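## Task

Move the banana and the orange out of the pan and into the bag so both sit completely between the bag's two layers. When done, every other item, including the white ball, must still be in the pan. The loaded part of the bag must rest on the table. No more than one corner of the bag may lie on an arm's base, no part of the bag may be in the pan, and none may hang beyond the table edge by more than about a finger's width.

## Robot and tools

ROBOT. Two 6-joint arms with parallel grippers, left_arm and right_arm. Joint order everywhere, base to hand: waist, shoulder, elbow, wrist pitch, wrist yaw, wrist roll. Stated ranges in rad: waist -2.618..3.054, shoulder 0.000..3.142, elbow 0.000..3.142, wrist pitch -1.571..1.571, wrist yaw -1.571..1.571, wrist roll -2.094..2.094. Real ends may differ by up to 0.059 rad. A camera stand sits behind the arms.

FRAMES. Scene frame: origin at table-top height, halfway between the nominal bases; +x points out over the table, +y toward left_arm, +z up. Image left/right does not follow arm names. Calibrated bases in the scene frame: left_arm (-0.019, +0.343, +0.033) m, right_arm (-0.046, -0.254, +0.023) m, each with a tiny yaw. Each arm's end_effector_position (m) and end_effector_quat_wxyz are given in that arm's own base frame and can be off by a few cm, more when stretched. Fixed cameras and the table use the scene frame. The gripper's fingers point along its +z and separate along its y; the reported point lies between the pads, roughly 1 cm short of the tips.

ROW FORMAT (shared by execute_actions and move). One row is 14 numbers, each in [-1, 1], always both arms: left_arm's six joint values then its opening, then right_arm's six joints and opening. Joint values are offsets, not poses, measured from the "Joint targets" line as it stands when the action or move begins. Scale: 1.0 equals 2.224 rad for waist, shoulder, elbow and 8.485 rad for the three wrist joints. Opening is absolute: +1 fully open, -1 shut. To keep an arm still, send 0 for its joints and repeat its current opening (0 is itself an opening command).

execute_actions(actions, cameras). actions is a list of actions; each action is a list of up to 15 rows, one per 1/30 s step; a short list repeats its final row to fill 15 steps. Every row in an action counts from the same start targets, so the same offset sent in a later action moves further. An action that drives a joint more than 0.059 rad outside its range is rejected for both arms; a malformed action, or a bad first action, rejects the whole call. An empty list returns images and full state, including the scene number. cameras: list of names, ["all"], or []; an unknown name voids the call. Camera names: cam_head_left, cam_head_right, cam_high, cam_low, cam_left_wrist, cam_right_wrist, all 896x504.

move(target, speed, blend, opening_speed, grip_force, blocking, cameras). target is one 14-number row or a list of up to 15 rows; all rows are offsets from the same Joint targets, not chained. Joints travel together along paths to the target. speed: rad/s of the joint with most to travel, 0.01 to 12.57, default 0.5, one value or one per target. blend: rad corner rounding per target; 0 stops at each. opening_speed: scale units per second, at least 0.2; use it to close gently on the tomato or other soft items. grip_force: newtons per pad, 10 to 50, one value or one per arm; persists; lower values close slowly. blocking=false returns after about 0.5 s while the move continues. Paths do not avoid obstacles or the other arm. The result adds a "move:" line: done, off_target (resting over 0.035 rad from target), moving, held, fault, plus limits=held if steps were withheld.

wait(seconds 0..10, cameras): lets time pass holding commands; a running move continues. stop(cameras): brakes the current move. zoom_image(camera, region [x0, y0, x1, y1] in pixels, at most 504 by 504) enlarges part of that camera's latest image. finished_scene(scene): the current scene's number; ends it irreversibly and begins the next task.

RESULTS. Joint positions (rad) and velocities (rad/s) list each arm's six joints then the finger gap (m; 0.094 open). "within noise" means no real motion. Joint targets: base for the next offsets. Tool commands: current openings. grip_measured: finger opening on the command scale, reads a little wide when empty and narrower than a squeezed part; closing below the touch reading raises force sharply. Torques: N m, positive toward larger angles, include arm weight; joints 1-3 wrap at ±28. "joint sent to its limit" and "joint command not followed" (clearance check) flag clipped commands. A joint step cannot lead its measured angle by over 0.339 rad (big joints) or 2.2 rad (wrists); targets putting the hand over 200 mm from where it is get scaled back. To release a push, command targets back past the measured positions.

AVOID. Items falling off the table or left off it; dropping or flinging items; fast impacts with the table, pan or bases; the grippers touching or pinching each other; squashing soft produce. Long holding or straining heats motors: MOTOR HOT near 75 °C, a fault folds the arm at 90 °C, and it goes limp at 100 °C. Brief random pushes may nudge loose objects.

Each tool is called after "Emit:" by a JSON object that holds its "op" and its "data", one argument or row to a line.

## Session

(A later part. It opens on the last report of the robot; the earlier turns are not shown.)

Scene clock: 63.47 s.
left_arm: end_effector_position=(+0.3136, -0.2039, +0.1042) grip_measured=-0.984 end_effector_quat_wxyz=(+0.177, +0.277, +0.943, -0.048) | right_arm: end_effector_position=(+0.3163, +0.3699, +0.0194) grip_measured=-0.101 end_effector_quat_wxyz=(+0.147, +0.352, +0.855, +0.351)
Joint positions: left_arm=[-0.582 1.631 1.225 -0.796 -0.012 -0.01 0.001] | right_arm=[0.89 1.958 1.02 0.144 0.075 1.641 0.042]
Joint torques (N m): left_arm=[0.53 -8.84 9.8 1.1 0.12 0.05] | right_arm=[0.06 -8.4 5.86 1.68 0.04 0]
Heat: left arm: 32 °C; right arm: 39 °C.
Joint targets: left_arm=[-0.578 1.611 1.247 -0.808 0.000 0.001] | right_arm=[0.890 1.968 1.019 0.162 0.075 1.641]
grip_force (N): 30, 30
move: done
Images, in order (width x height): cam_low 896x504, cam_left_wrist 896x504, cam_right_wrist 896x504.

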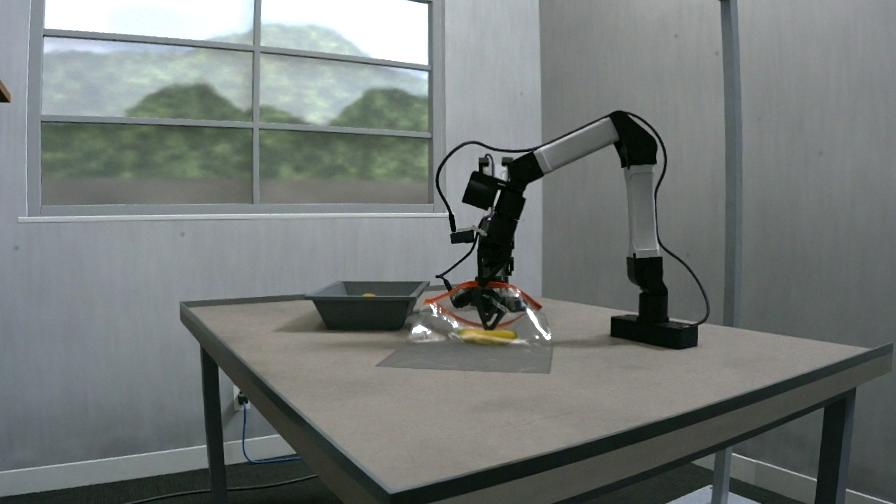

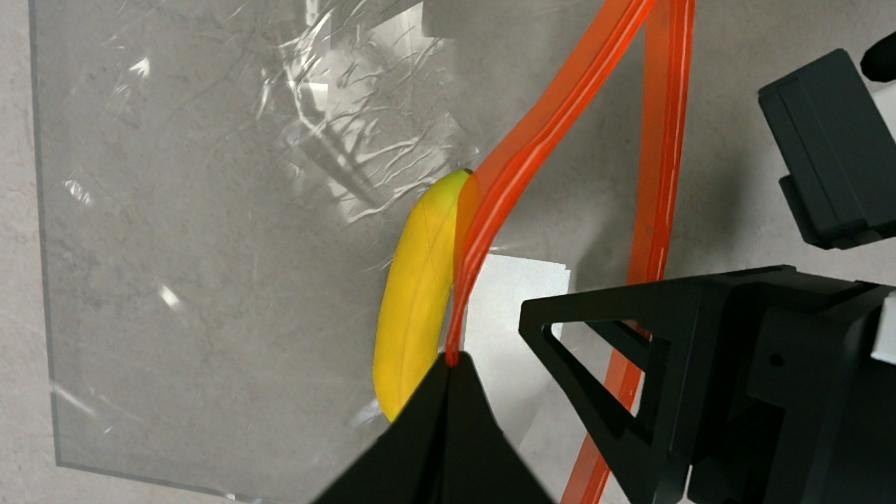

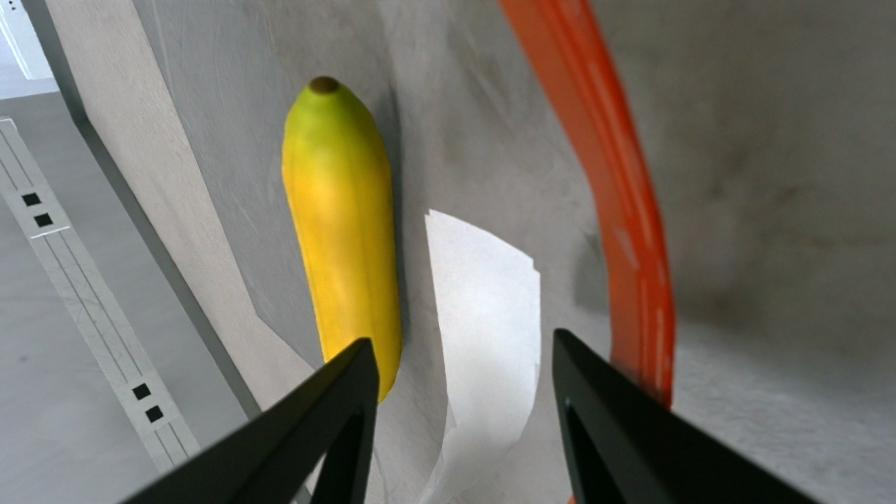

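Emit:
{"op": "move", "data": {
  "target": [
    [0,0,0,0,0,0,-1,0.0067,-0.1848,0.0508,-0.0752,0,0.0035,-0.1],
    [0,0,0,0,0,0,-1,-0.1619,-0.1263,0.2122,-0.128,-0.0041,-0.0578,-0.1],
    [0,0,0,0,0,0,-1,-0.3235,-0.0661,0.2082,-0.1341,-0.0094,-0.1203,0.7]
  ],
  "speed": [0.4,0.6,0.6],
  "blend": [0.05,0.1,0],
  "cameras": ["cam_right_wrist","cam_low","cam_left_wrist","cam_high"]
}}

Emit:
{"op": "zoom_image", "data": {
  "camera": "cam_low",
  "region": [360, 200, 600, 400]
}}

Scene clock: 70.23 s.
left_arm: end_effector_position=(+0.3136, -0.2039, +0.1042) grip_measured=-0.984 end_effector_quat_wxyz=(+0.177, +0.277, +0.943, -0.048) | right_arm: end_effector_position=(+0.3893, +0.0665, +0.1025) grip_measured=+0.699 end_effector_quat_wxyz=(+0.116, +0.225, +0.966, +0.047)
Joint positions: left_arm=[-0.582 1.631 1.225 -0.796 -0.012 -0.01 0.001] | right_arm=[0.171 1.811 1.463 -0.973 0.004 0.628 0.08]
Joint torques (N m): left_arm=[0.5 -8.83 9.78 1.1 0.11 0.05] | right_arm=[-0.02 -7.66 8.39 0.73 -0.08 -0.05]
Heat: left arm: 32 °C; right arm: 39 °C.
Joint targets: left_arm=[-0.578 1.611 1.247 -0.808 0.000 0.001] | right_arm=[0.171 1.821 1.483 -0.976 -0.005 0.620]
grip_force (N): 30, 30
move: done
Images, in order (width x height): cam_high 896x504, cam_low 896x504, cam_left_wrist 896x504, cam_right_wrist 896x504.

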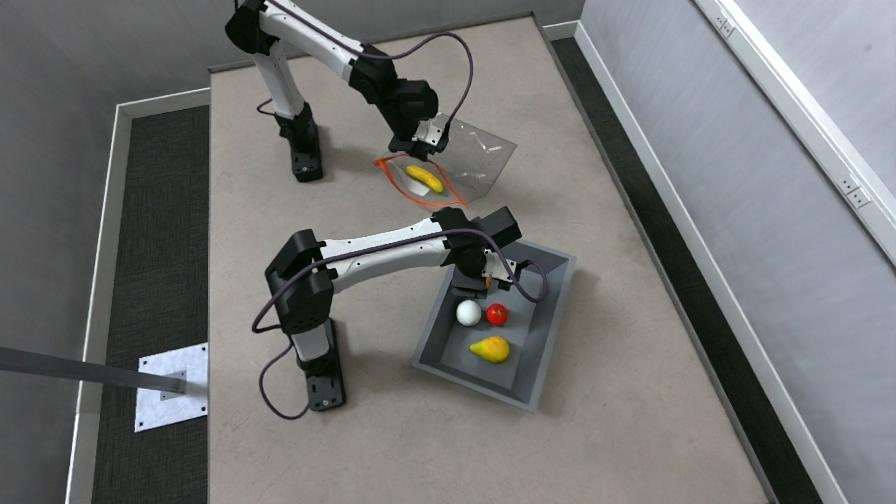

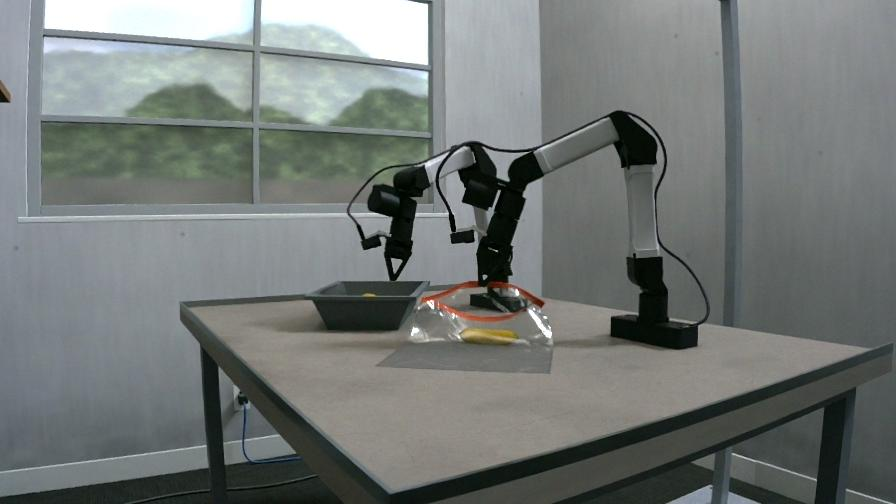

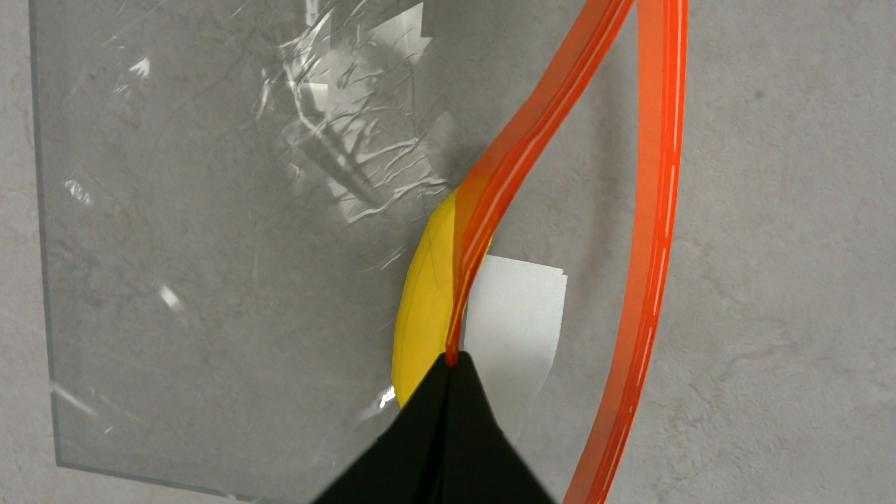

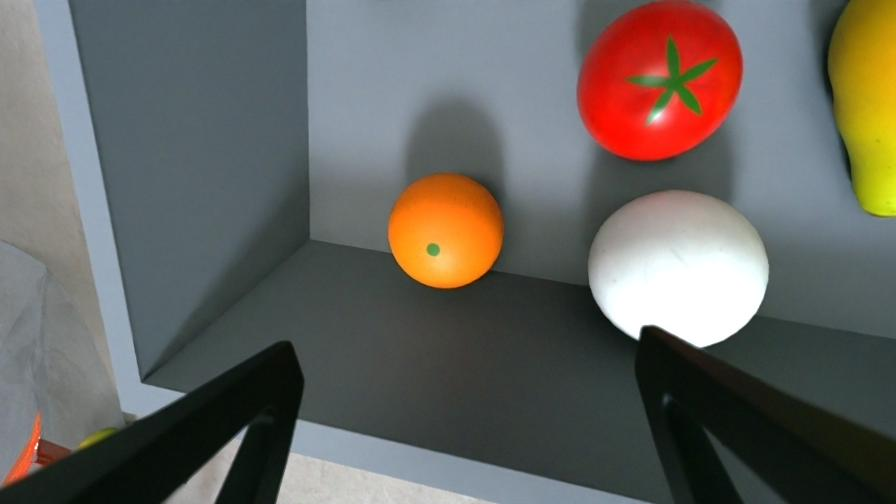

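Scaled by 2.100 from the camera's 896x504 image, which has a finer 1280x720 frame.

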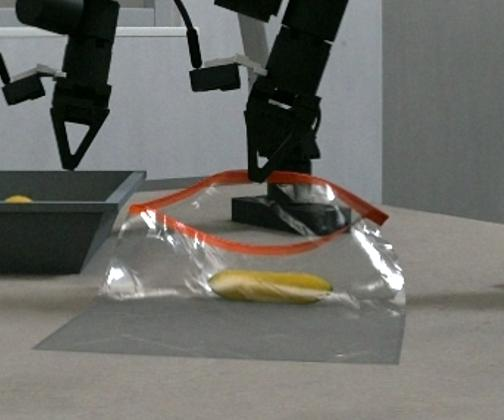

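Emit:
{"op": "move", "data": {
  "target": [0,0,0,0,0,0,-1,0.0135,0.0454,-0.0418,0.0235,0,0.0041,0.45],
  "speed": 0.3,
  "cameras": ["cam_right_wrist"]
}}

Scene clock: 72.90 s.
left_arm: end_effector_position=(+0.3136, -0.2039, +0.1042) grip_measured=-0.984 end_effector_quat_wxyz=(+0.177, +0.277, +0.943, -0.048) | right_arm: end_effector_position=(+0.4063, +0.0795, +0.0522) grip_measured=+0.451 end_effector_quat_wxyz=(+0.118, +0.223, +0.966, +0.051)
Joint positions: left_arm=[-0.582 1.631 1.225 -0.796 -0.012 -0.01 0.001] | right_arm=[0.195 1.913 1.391 -0.791 0.003 0.648 0.068]
Joint torques (N m): left_arm=[0.5 -8.8 9.8 1.1 0.12 0.06] | right_arm=[0.62 -8.44 6.23 0.87 -0.07 0.11]
Heat: left arm: 32 °C; right arm: 39 °C.
Joint targets: left_arm=[-0.578 1.611 1.247 -0.808 0.000 0.001] | right_arm=[0.201 1.922 1.389 -0.776 -0.005 0.655]
grip_force (N): 30, 30
move: done
Images, in order (width x height): cam_right_wrist 896x504.

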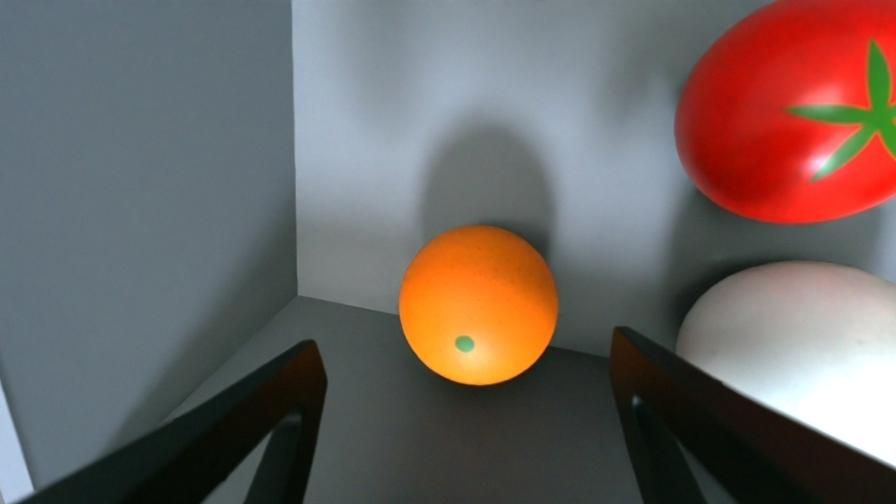

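Emit:
{"op": "move", "data": {
  "target": [0,0,0,0,0,0,-1,0,0.0256,-0.0454,0.0198,0,0,0.45],
  "speed": 0.2,
  "cameras": ["cam_right_wrist"]
}}

Scene clock: 74.77 s.
left_arm: end_effector_position=(+0.3136, -0.2039, +0.1042) grip_measured=-0.984 end_effector_quat_wxyz=(+0.177, +0.277, +0.943, -0.048) | right_arm: end_effector_position=(+0.4092, +0.0801, +0.0113) grip_measured=+0.451 end_effector_quat_wxyz=(+0.124, +0.223, +0.965, +0.054)
Joint positions: left_arm=[-0.582 1.631 1.225 -0.796 -0.012 -0.01 0.001] | right_arm=[0.195 1.968 1.291 -0.623 0.003 0.648 0.068]
Joint torques (N m): left_arm=[0.49 -8.85 9.78 1.1 0.12 0.05] | right_arm=[0.64 -8.42 5.86 0.95 -0.07 0.11]
Heat: left arm: 32 °C; right arm: 39 °C.
Joint targets: left_arm=[-0.578 1.611 1.247 -0.808 0.000 0.001] | right_arm=[0.201 1.979 1.289 -0.608 -0.005 0.655]
grip_force (N): 30, 30
move: done
Images, in order (width x height): cam_right_wrist 896x504.

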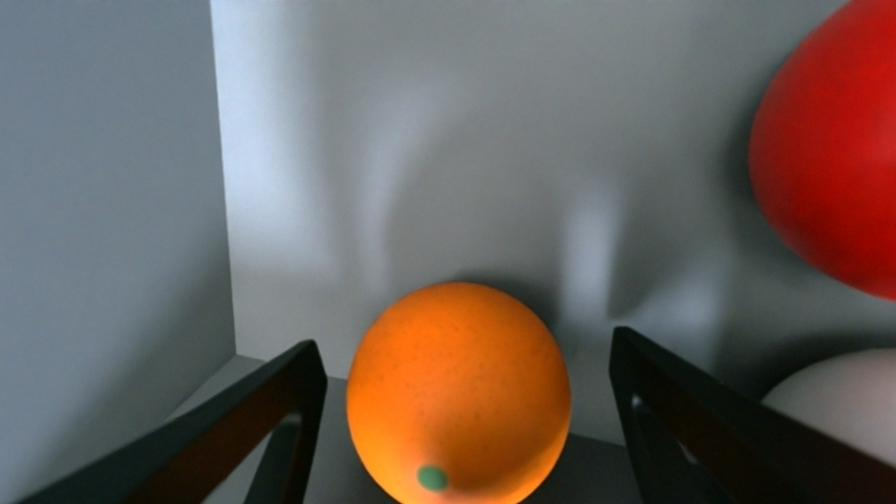

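Emit:
{"op": "move", "data": {
  "target": [0,0,0,0,0,0,-1,0,0,0,0,0,0,0.0],
  "opening_speed": 0.5,
  "grip_force": 30,
  "cameras": ["cam_right_wrist"]
}}

Emit:
{"op": "move", "data": {
  "target": [0,0,0,0,0,0,-1,0,0,0,0,0,0,-0.1],
  "opening_speed": 0.4,
  "cameras": ["cam_right_wrist"]
}}

Scene clock: 76.37 s.
left_arm: end_effector_position=(+0.3136, -0.2039, +0.1042) grip_measured=-0.984 end_effector_quat_wxyz=(+0.177, +0.277, +0.943, -0.048) | right_arm: end_effector_position=(+0.4093, +0.0801, +0.0113) grip_measured=+0.002 end_effector_quat_wxyz=(+0.124, +0.223, +0.965, +0.054)
Joint positions: left_arm=[-0.582 1.631 1.225 -0.796 -0.012 -0.01 0.001] | right_arm=[0.195 1.968 1.291 -0.623 0.003 0.648 0.047]
Joint torques (N m): left_arm=[0.55 -8.84 9.76 1.1 0.12 0.06] | right_arm=[0.64 -8.42 5.86 0.92 -0.07 0.12]
Heat: left arm: 32 °C; right arm: 39 °C.
Joint targets: left_arm=[-0.578 1.611 1.247 -0.808 0.000 0.001] | right_arm=[0.201 1.979 1.289 -0.609 -0.005 0.655]
grip_force (N): 30, 30
move: done
Images, in order (width x height): cam_right_wrist 896x504.

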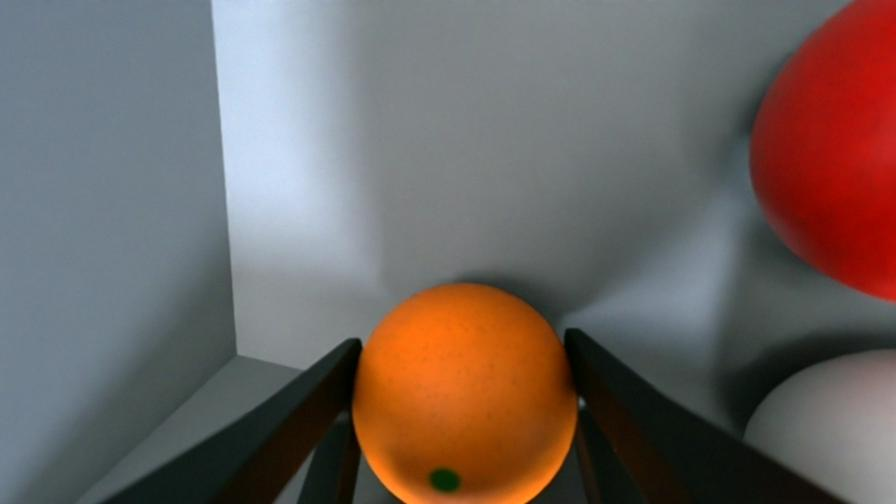

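Scene clock: 77.07 s.
left_arm: end_effector_position=(+0.3136, -0.2039, +0.1042) grip_measured=-0.984 end_effector_quat_wxyz=(+0.177, +0.277, +0.943, -0.048) | right_arm: end_effector_position=(+0.4094, +0.0801, +0.0113) grip_measured=-0.099 end_effector_quat_wxyz=(+0.124, +0.223, +0.965, +0.054)
Joint positions: left_arm=[-0.582 1.631 1.225 -0.796 -0.012 -0.01 0.001] | right_arm=[0.195 1.968 1.291 -0.622 0.003 0.648 0.042]
Joint torques (N m): left_arm=[0.51 -8.87 9.8 1.1 0.13 0.04] | right_arm=[0.62 -8.44 5.86 0.93 -0.07 0.12]
Heat: left arm: 32 °C; right arm: 39 °C.
Joint targets: left_arm=[-0.578 1.611 1.247 -0.808 0.000 0.001] | right_arm=[0.201 1.979 1.289 -0.608 -0.005 0.655]
grip_force (N): 30, 30
move: done
Images, in order (width x height): cam_right_wrist 896x504.

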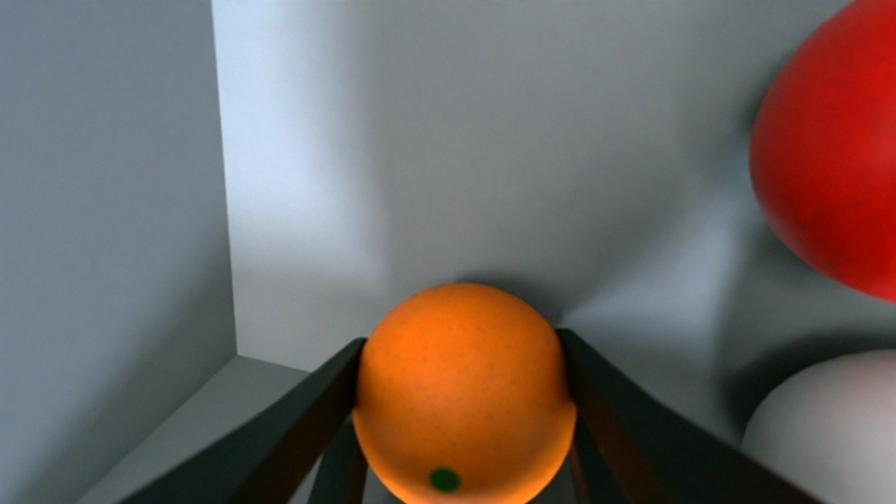

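Emit:
{"op": "move", "data": {
  "target": [0,0,0,0,0,0,-1,0,0,0,0,0,0,-0.28],
  "opening_speed": 0.4,
  "cameras": ["cam_right_wrist"]
}}

Scene clock: 77.90 s.
left_arm: end_effector_position=(+0.3136, -0.2039, +0.1042) grip_measured=-0.984 end_effector_quat_wxyz=(+0.177, +0.277, +0.943, -0.048) | right_arm: end_effector_position=(+0.4094, +0.0801, +0.0113) grip_measured=-0.104 end_effector_quat_wxyz=(+0.124, +0.223, +0.965, +0.054)
Joint positions: left_arm=[-0.582 1.631 1.225 -0.796 -0.012 -0.01 0.001] | right_arm=[0.195 1.968 1.291 -0.622 0.003 0.648 0.042]
Joint torques (N m): left_arm=[0.55 -8.85 9.78 1.1 0.12 0.05] | right_arm=[0.62 -8.43 5.87 0.93 -0.07 0.11]
Heat: left arm: 32 °C; right arm: 39 °C.
Joint targets: left_arm=[-0.578 1.611 1.247 -0.808 0.000 0.001] | right_arm=[0.201 1.979 1.289 -0.608 -0.005 0.655]
grip_force (N): 30, 30
move: done
Images, in order (width x height): cam_right_wrist 896x504.

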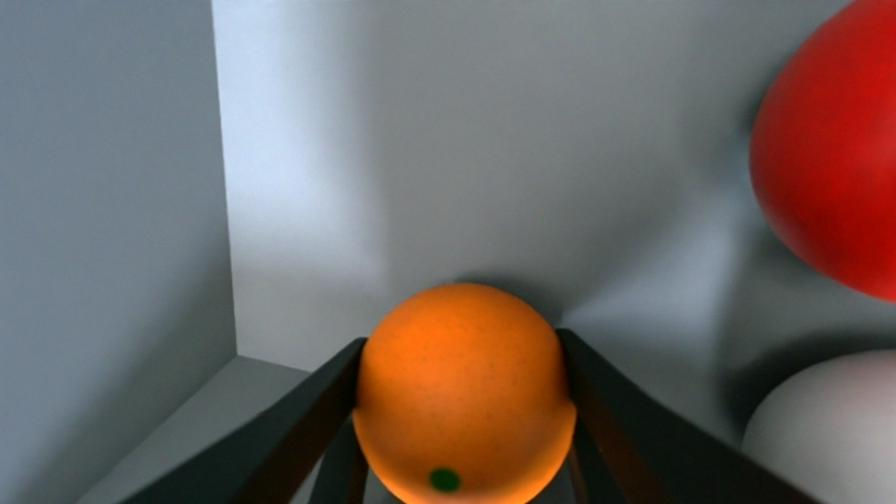

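Emit:
{"op": "move", "data": {
  "target": [
    [0,0,0,0,0,0,-1,0,-0.0958,0.0971,-0.0444,0,0,-0.28],
    [0,0,0,0,0,0,-1,0.1479,-0.1448,0.0904,-0.0372,0.0053,0.0583,-0.28],
    [0,0,0,0,0,0,-1,0.3165,-0.1897,-0.0706,0.0156,0.0097,0.12,-0.28]
  ],
  "speed": [0.4,0.5,0.5],
  "blend": [0.06,0.1,0],
  "cameras": ["cam_right_wrist","cam_low","cam_left_wrist","cam_high"]
}}

Scene clock: 82.43 s.
left_arm: end_effector_position=(+0.3136, -0.2039, +0.1042) grip_measured=-0.984 end_effector_quat_wxyz=(+0.177, +0.277, +0.943, -0.048) | right_arm: end_effector_position=(+0.2669, +0.3186, +0.1195) grip_measured=-0.105 end_effector_quat_wxyz=(+0.116, +0.365, +0.880, +0.281)
Joint positions: left_arm=[-0.582 1.631 1.225 -0.796 -0.012 -0.01 0.001] | right_arm=[0.901 1.596 1.134 -0.494 0.066 1.666 0.042]
Joint torques (N m): left_arm=[0.55 -8.83 9.8 1.1 0.12 0.05] | right_arm=[0.35 -10.45 6.72 1.47 0.17 0.11]
Heat: left arm: 33 °C; right arm: 40 °C.
Joint targets: left_arm=[-0.578 1.611 1.247 -0.808 0.000 0.001] | right_arm=[0.904 1.557 1.132 -0.476 0.078 1.673]
grip_force (N): 30, 30
move: off_target (right_arm); right_arm: the shoulder is farthest, 0.039 rad from its target
Images, in order (width x height): cam_high 896x504, cam_low 896x504, cam_left_wrist 896x504, cam_right_wrist 896x504.

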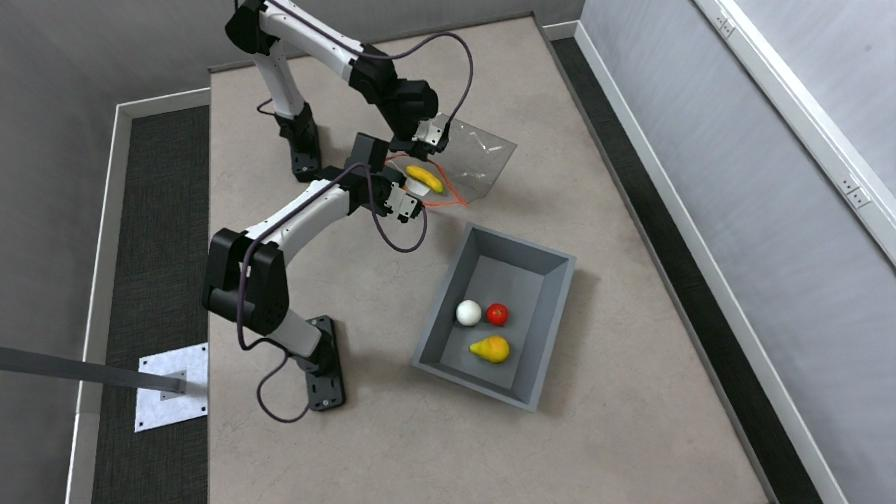

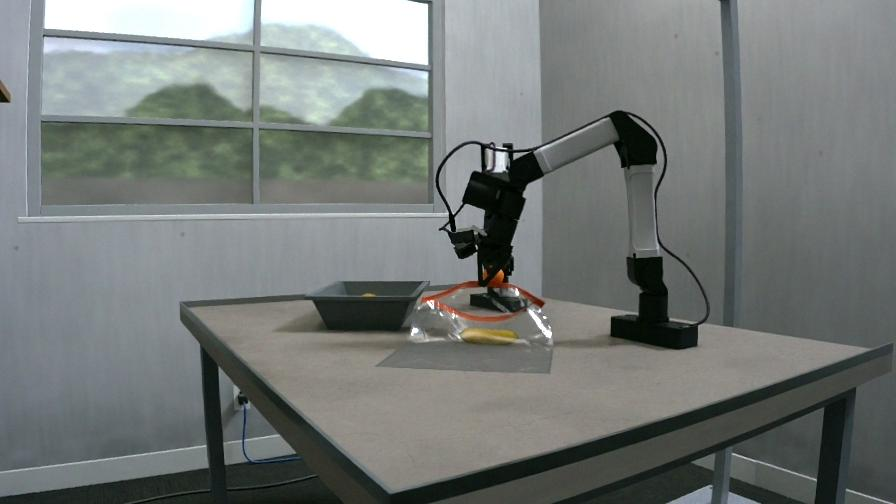

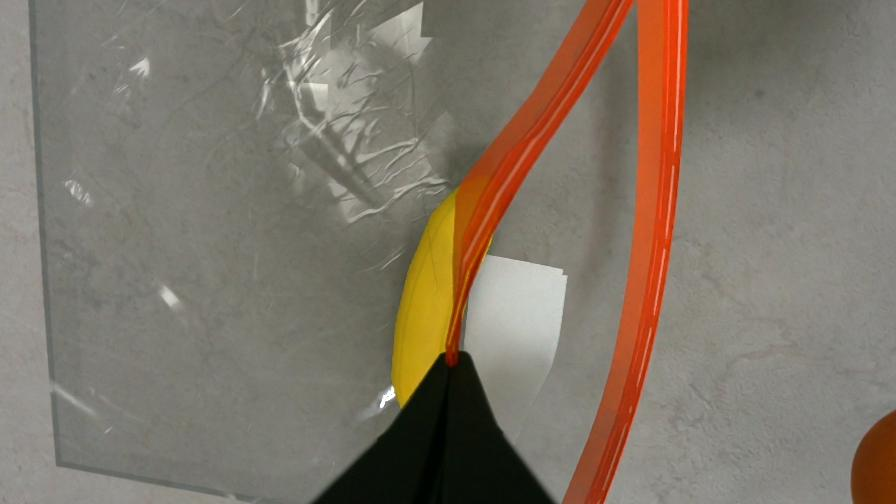

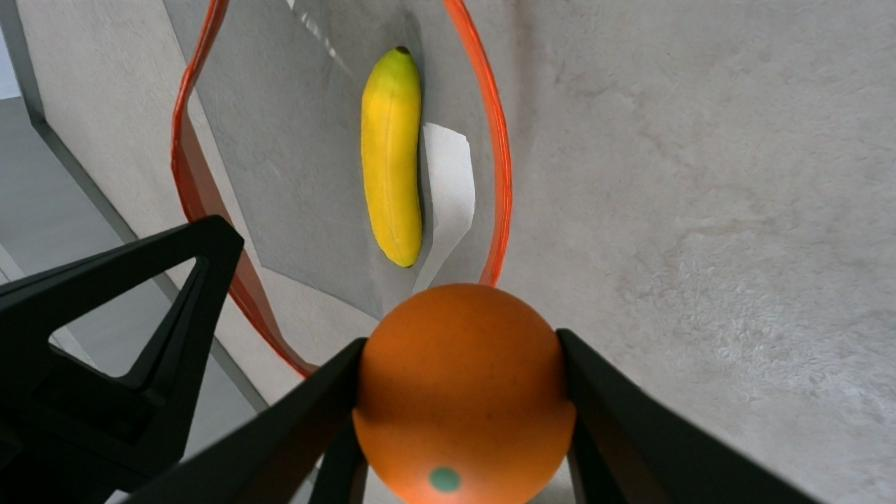

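Emit:
{"op": "move", "data": {
  "target": [
    [0,0,0,0,0,0,-1,-0.0027,0.1039,-0.0823,0.0652,0.0009,-0.0035,-0.28],
    [0,0,0,0,0,0,-1,-0.0063,0.1749,-0.0306,0.0708,0.0008,-0.0038,-0.28]
  ],
  "speed": [0.35,0.2],
  "blend": [0.03,0],
  "cameras": ["cam_right_wrist","cam_low","cam_left_wrist","cam_high"]
}}

Emit:
{"op": "zoom_image", "data": {
  "camera": "cam_low",
  "region": [400, 260, 560, 360]
}}

Scene clock: 100.30 s.
left_arm: end_effector_position=(+0.3136, -0.2039, +0.1042) grip_measured=-0.984 end_effector_quat_wxyz=(+0.177, +0.277, +0.943, -0.048) | right_arm: end_effector_position=(+0.3134, +0.3731, +0.0297) grip_measured=-0.105 end_effector_quat_wxyz=(+0.143, +0.352, +0.855, +0.352)
Joint positions: left_arm=[-0.582 1.631 1.225 -0.796 -0.012 -0.01 0.001] | right_arm=[0.898 1.934 1.036 0.105 0.074 1.65 0.042]
Joint torques (N m): left_arm=[0.51 -8.84 9.81 1.1 0.12 0.04] | right_arm=[-0.73 -8.13 8.66 1.72 0.14 -0.1]
Heat: left arm: 34 °C; right arm: 41 °C.
Joint targets: left_arm=[-0.578 1.611 1.247 -0.808 0.000 0.001] | right_arm=[0.891 1.946 1.064 0.124 0.084 1.641]
grip_force (N): 30, 30
move: done
Images, in order (width x height): cam_high 896x504, cam_low 896x504, cam_left_wrist 896x504, cam_right_wrist 896x504.

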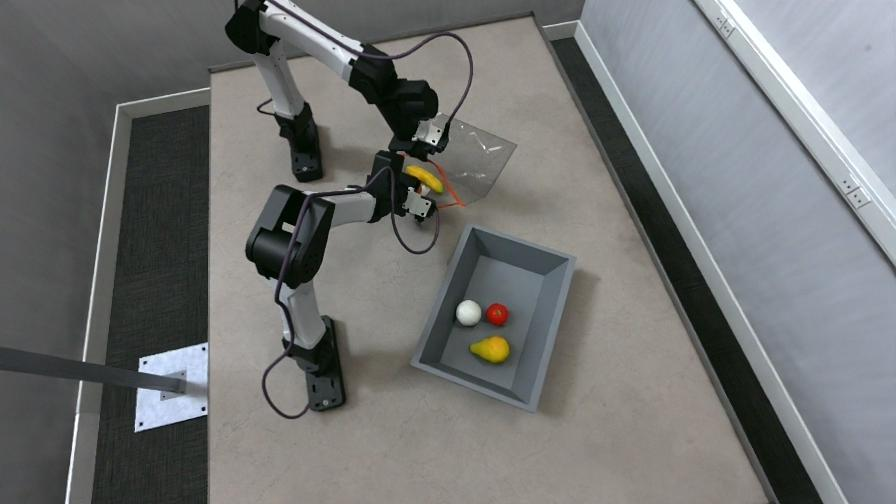

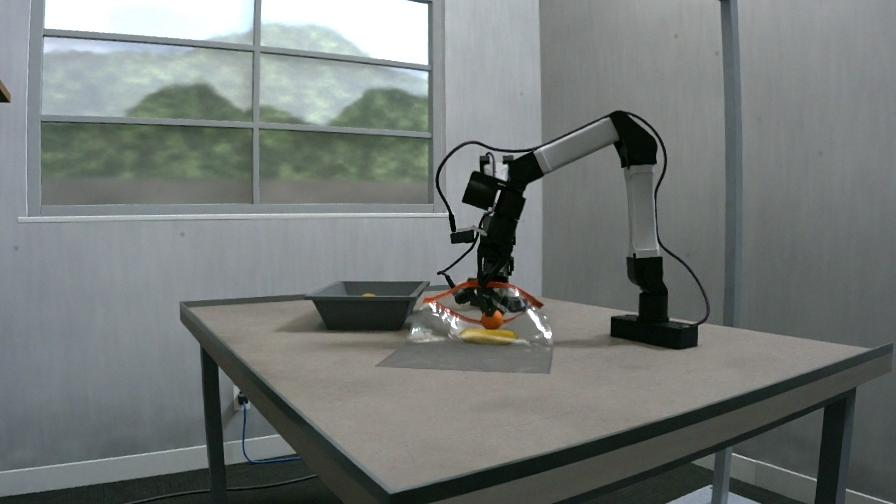

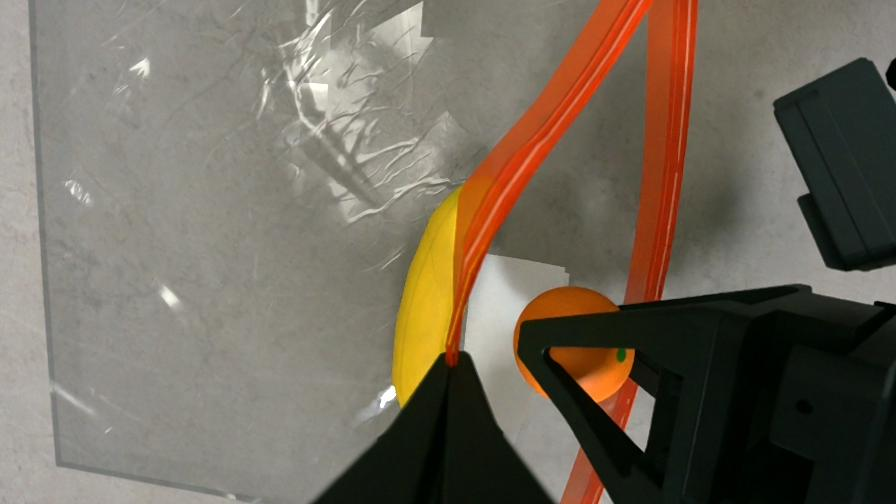

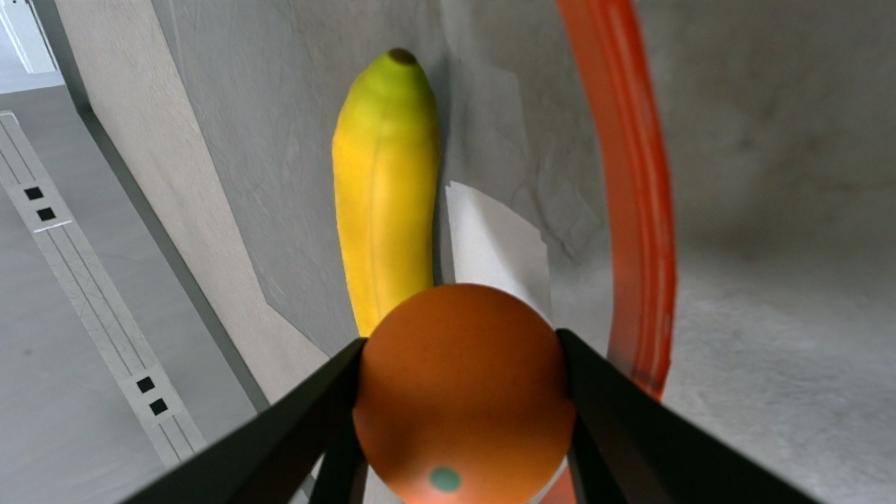

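Scaled by 3.150 from the camera's 896x504 image, which has a finer 1280x720 frame.

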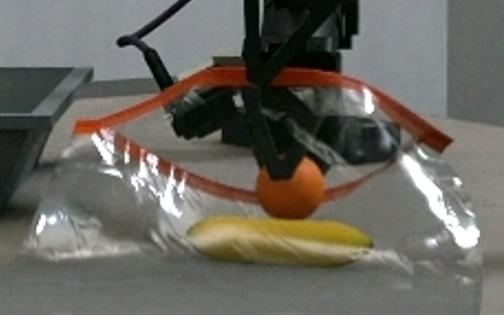

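Emit:
{"op": "move", "data": {
  "target": [0,0,0,0,0,0,-1,0,0.0088,-0.016,0.0045,0,0,-0.28],
  "speed": 0.2
}}

Emit:
{"op": "move", "data": {
  "target": [0,0,0,0,0,0,-1,0,0,0,0,0,0,0.15],
  "opening_speed": 0.5,
  "cameras": ["cam_right_wrist","cam_low","cam_left_wrist"]
}}

Emit:
{"op": "zoom_image", "data": {
  "camera": "cam_low",
  "region": [400, 260, 560, 360]
}}

Scene clock: 101.57 s.
left_arm: end_effector_position=(+0.3136, -0.2039, +0.1042) grip_measured=-0.984 end_effector_quat_wxyz=(+0.177, +0.277, +0.943, -0.048) | right_arm: end_effector_position=(+0.3155, +0.3757, +0.0256) grip_measured=-0.105 end_effector_quat_wxyz=(+0.145, +0.352, +0.852, +0.359)
Joint positions: left_arm=[-0.582 1.631 1.225 -0.796 -0.012 -0.01 0.001] | right_arm=[0.898 1.953 1.031 0.143 0.074 1.65 0.042]
Joint torques (N m): left_arm=[0.5 -8.88 9.78 1.1 0.11 0.05] | right_arm=[-0.72 -8.14 5.72 1.65 0.13 -0.1]
Heat: left arm: 34 °C; right arm: 41 °C.
Joint targets: left_arm=[-0.578 1.611 1.247 -0.808 0.000 0.001] | right_arm=[0.891 1.965 1.028 0.163 0.084 1.641]
grip_force (N): 30, 30
move: done

Scene clock: 102.63 s.
left_arm: end_effector_position=(+0.3136, -0.2039, +0.1042) grip_measured=-0.984 end_effector_quat_wxyz=(+0.177, +0.277, +0.943, -0.048) | right_arm: end_effector_position=(+0.3157, +0.3760, +0.0259) grip_measured=+0.149 end_effector_quat_wxyz=(+0.145, +0.351, +0.852, +0.359)
Joint positions: left_arm=[-0.582 1.631 1.225 -0.796 -0.012 -0.01 0.001] | right_arm=[0.898 1.953 1.031 0.145 0.074 1.65 0.054]
Joint torques (N m): left_arm=[0.5 -8.85 9.76 1.1 0.12 0.05] | right_arm=[-0.73 -8.14 5.74 1.7 0.14 -0.09]
Heat: left arm: 34 °C; right arm: 41 °C.
Joint targets: left_arm=[-0.578 1.611 1.247 -0.808 0.000 0.001] | right_arm=[0.891 1.965 1.028 0.163 0.084 1.641]
grip_force (N): 30, 30
move: done
Images, in order (width x height): cam_low 896x504, cam_left_wrist 896x504, cam_right_wrist 896x504.

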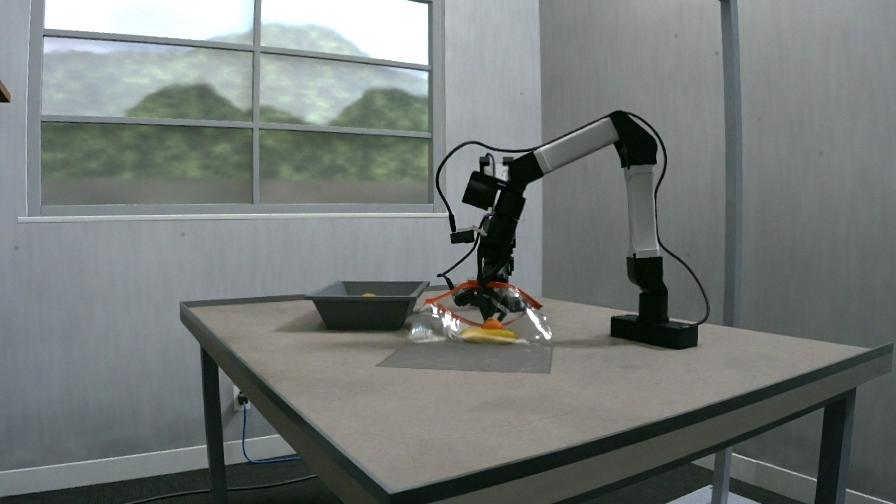

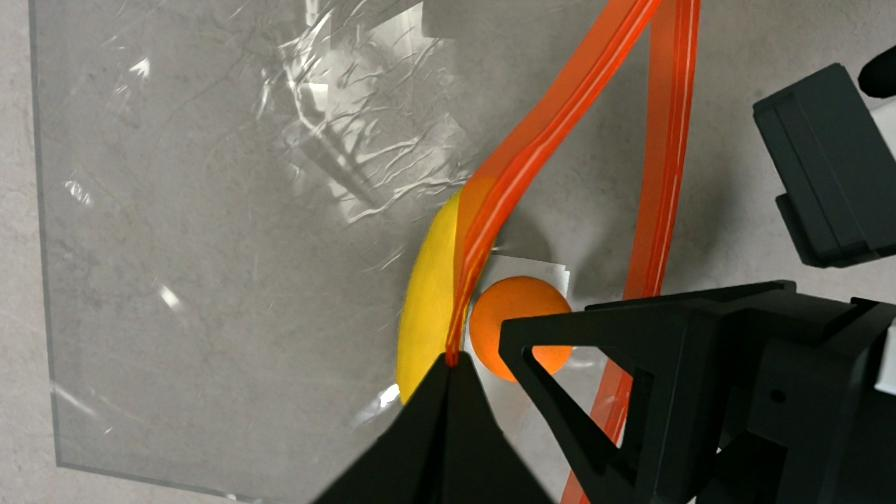

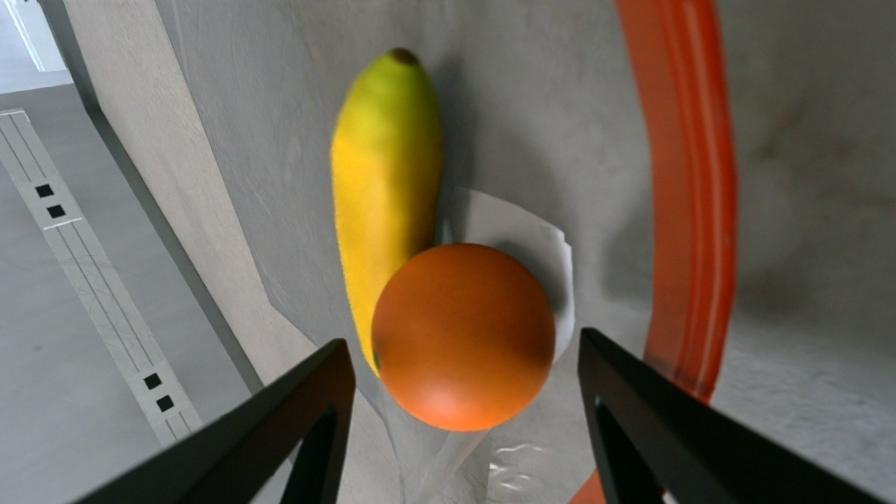

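Scaled by 3.150 from the camera's 896x504 image, which has a finer 1280x720 frame.

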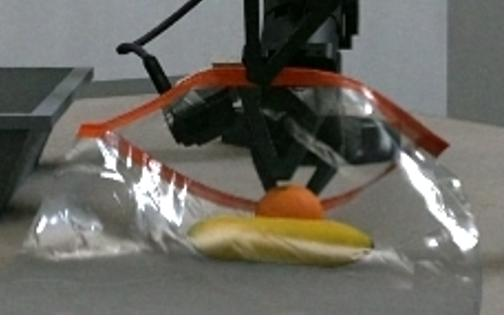

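Emit:
{"op": "move", "data": {
  "target": [
    [0,0,0,0,0,0,-1,0.0036,-0.1034,-0.0355,-0.0125,-0.0008,0.0002,0.15],
    [0,0,0,0,0,0,-1,0.0094,-0.2226,-0.2005,0.0249,0.0031,0,-0.1]
  ],
  "speed": [0.25,0.4],
  "blend": [0.05,0],
  "cameras": ["cam_right_wrist","cam_low","cam_left_wrist","cam_high","cam_head_left"]
}}

Emit:
{"op": "zoom_image", "data": {
  "camera": "cam_low",
  "region": [400, 260, 560, 360]
}}

Emit:
{"op": "zoom_image", "data": {
  "camera": "cam_head_left",
  "region": [260, 220, 420, 340]
}}

Scene clock: 109.87 s.
left_arm: end_effector_position=(+0.3136, -0.2039, +0.1042) grip_measured=-0.984 end_effector_quat_wxyz=(+0.177, +0.277, +0.943, -0.048) | right_arm: end_effector_position=(+0.2657, +0.3096, +0.0881) grip_measured=-0.099 end_effector_quat_wxyz=(+0.182, +0.341, +0.805, +0.450)
Joint positions: left_arm=[-0.582 1.631 1.225 -0.796 -0.012 -0.01 0.001] | right_arm=[0.904 1.499 0.585 0.354 0.1 1.65 0.042]
Joint torques (N m): left_arm=[0.5 -8.84 9.77 1.1 0.12 0.05] | right_arm=[0.76 -8.12 6 1.94 0.13 -0.1]
Heat: left arm: 34 °C; right arm: 41 °C.
Joint targets: left_arm=[-0.578 1.611 1.247 -0.808 0.000 0.001] | right_arm=[0.912 1.470 0.582 0.374 0.111 1.641]
grip_force (N): 30, 30
move: done
Images, in order (width x height): cam_head_left 896x504, cam_high 896x504, cam_low 896x504, cam_left_wrist 896x504, cam_right_wrist 896x504.

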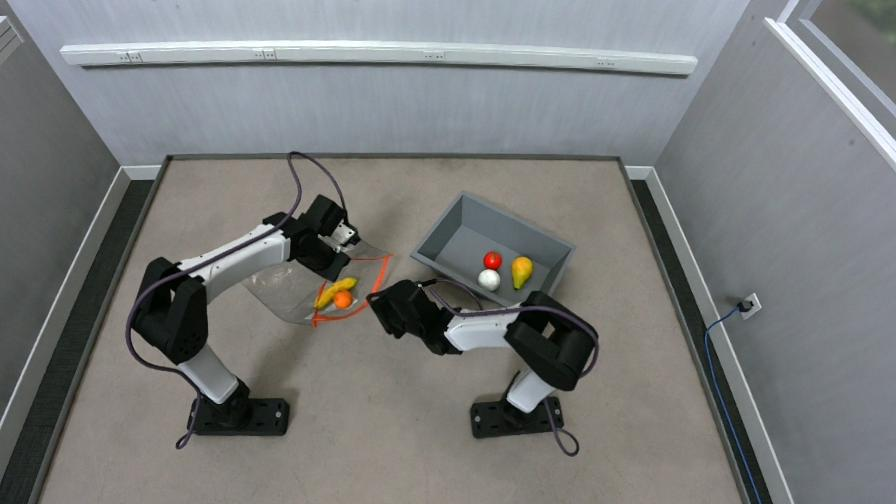

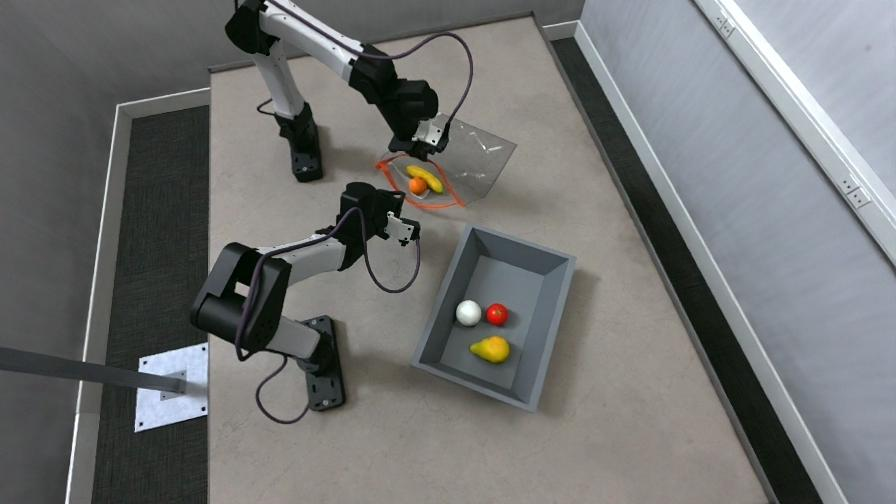

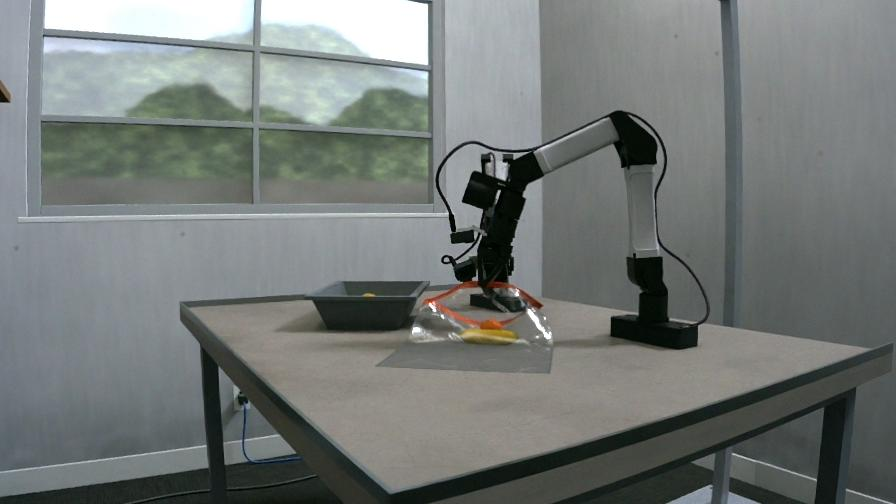

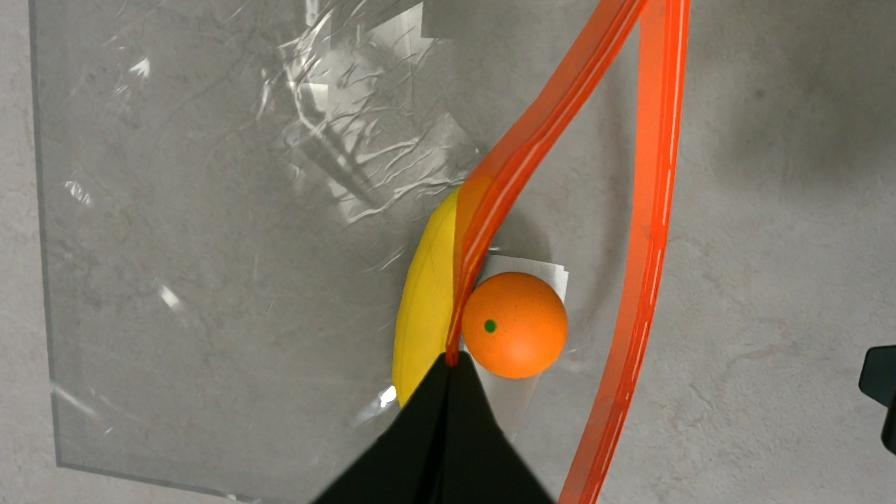

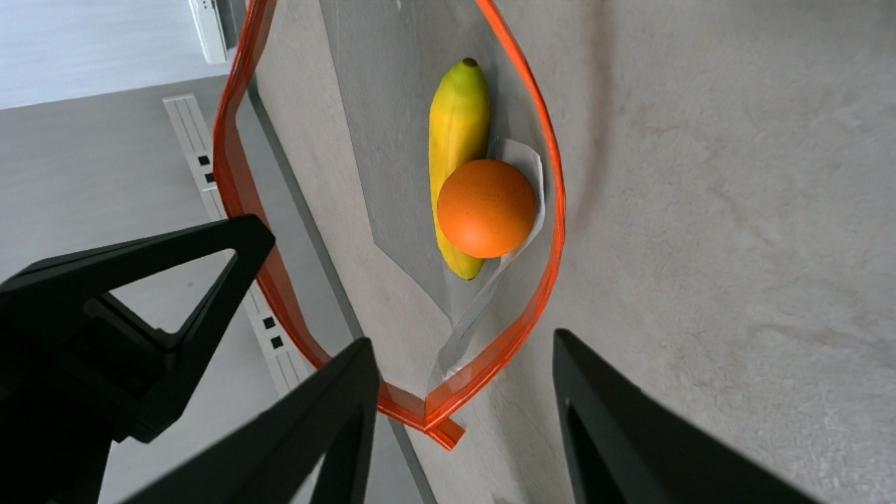

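Scaled by 3.150 from the camera's 896x504 image, which has a finer 1280x720 frame.

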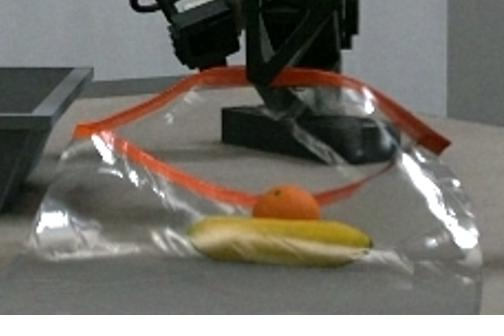

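Scaled by 3.150 from the camera's 896x504 image, which has a finer 1280x720 frame.

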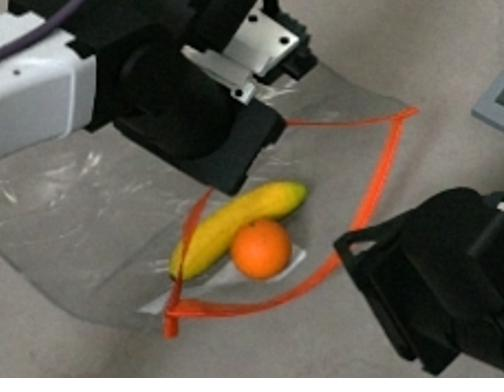

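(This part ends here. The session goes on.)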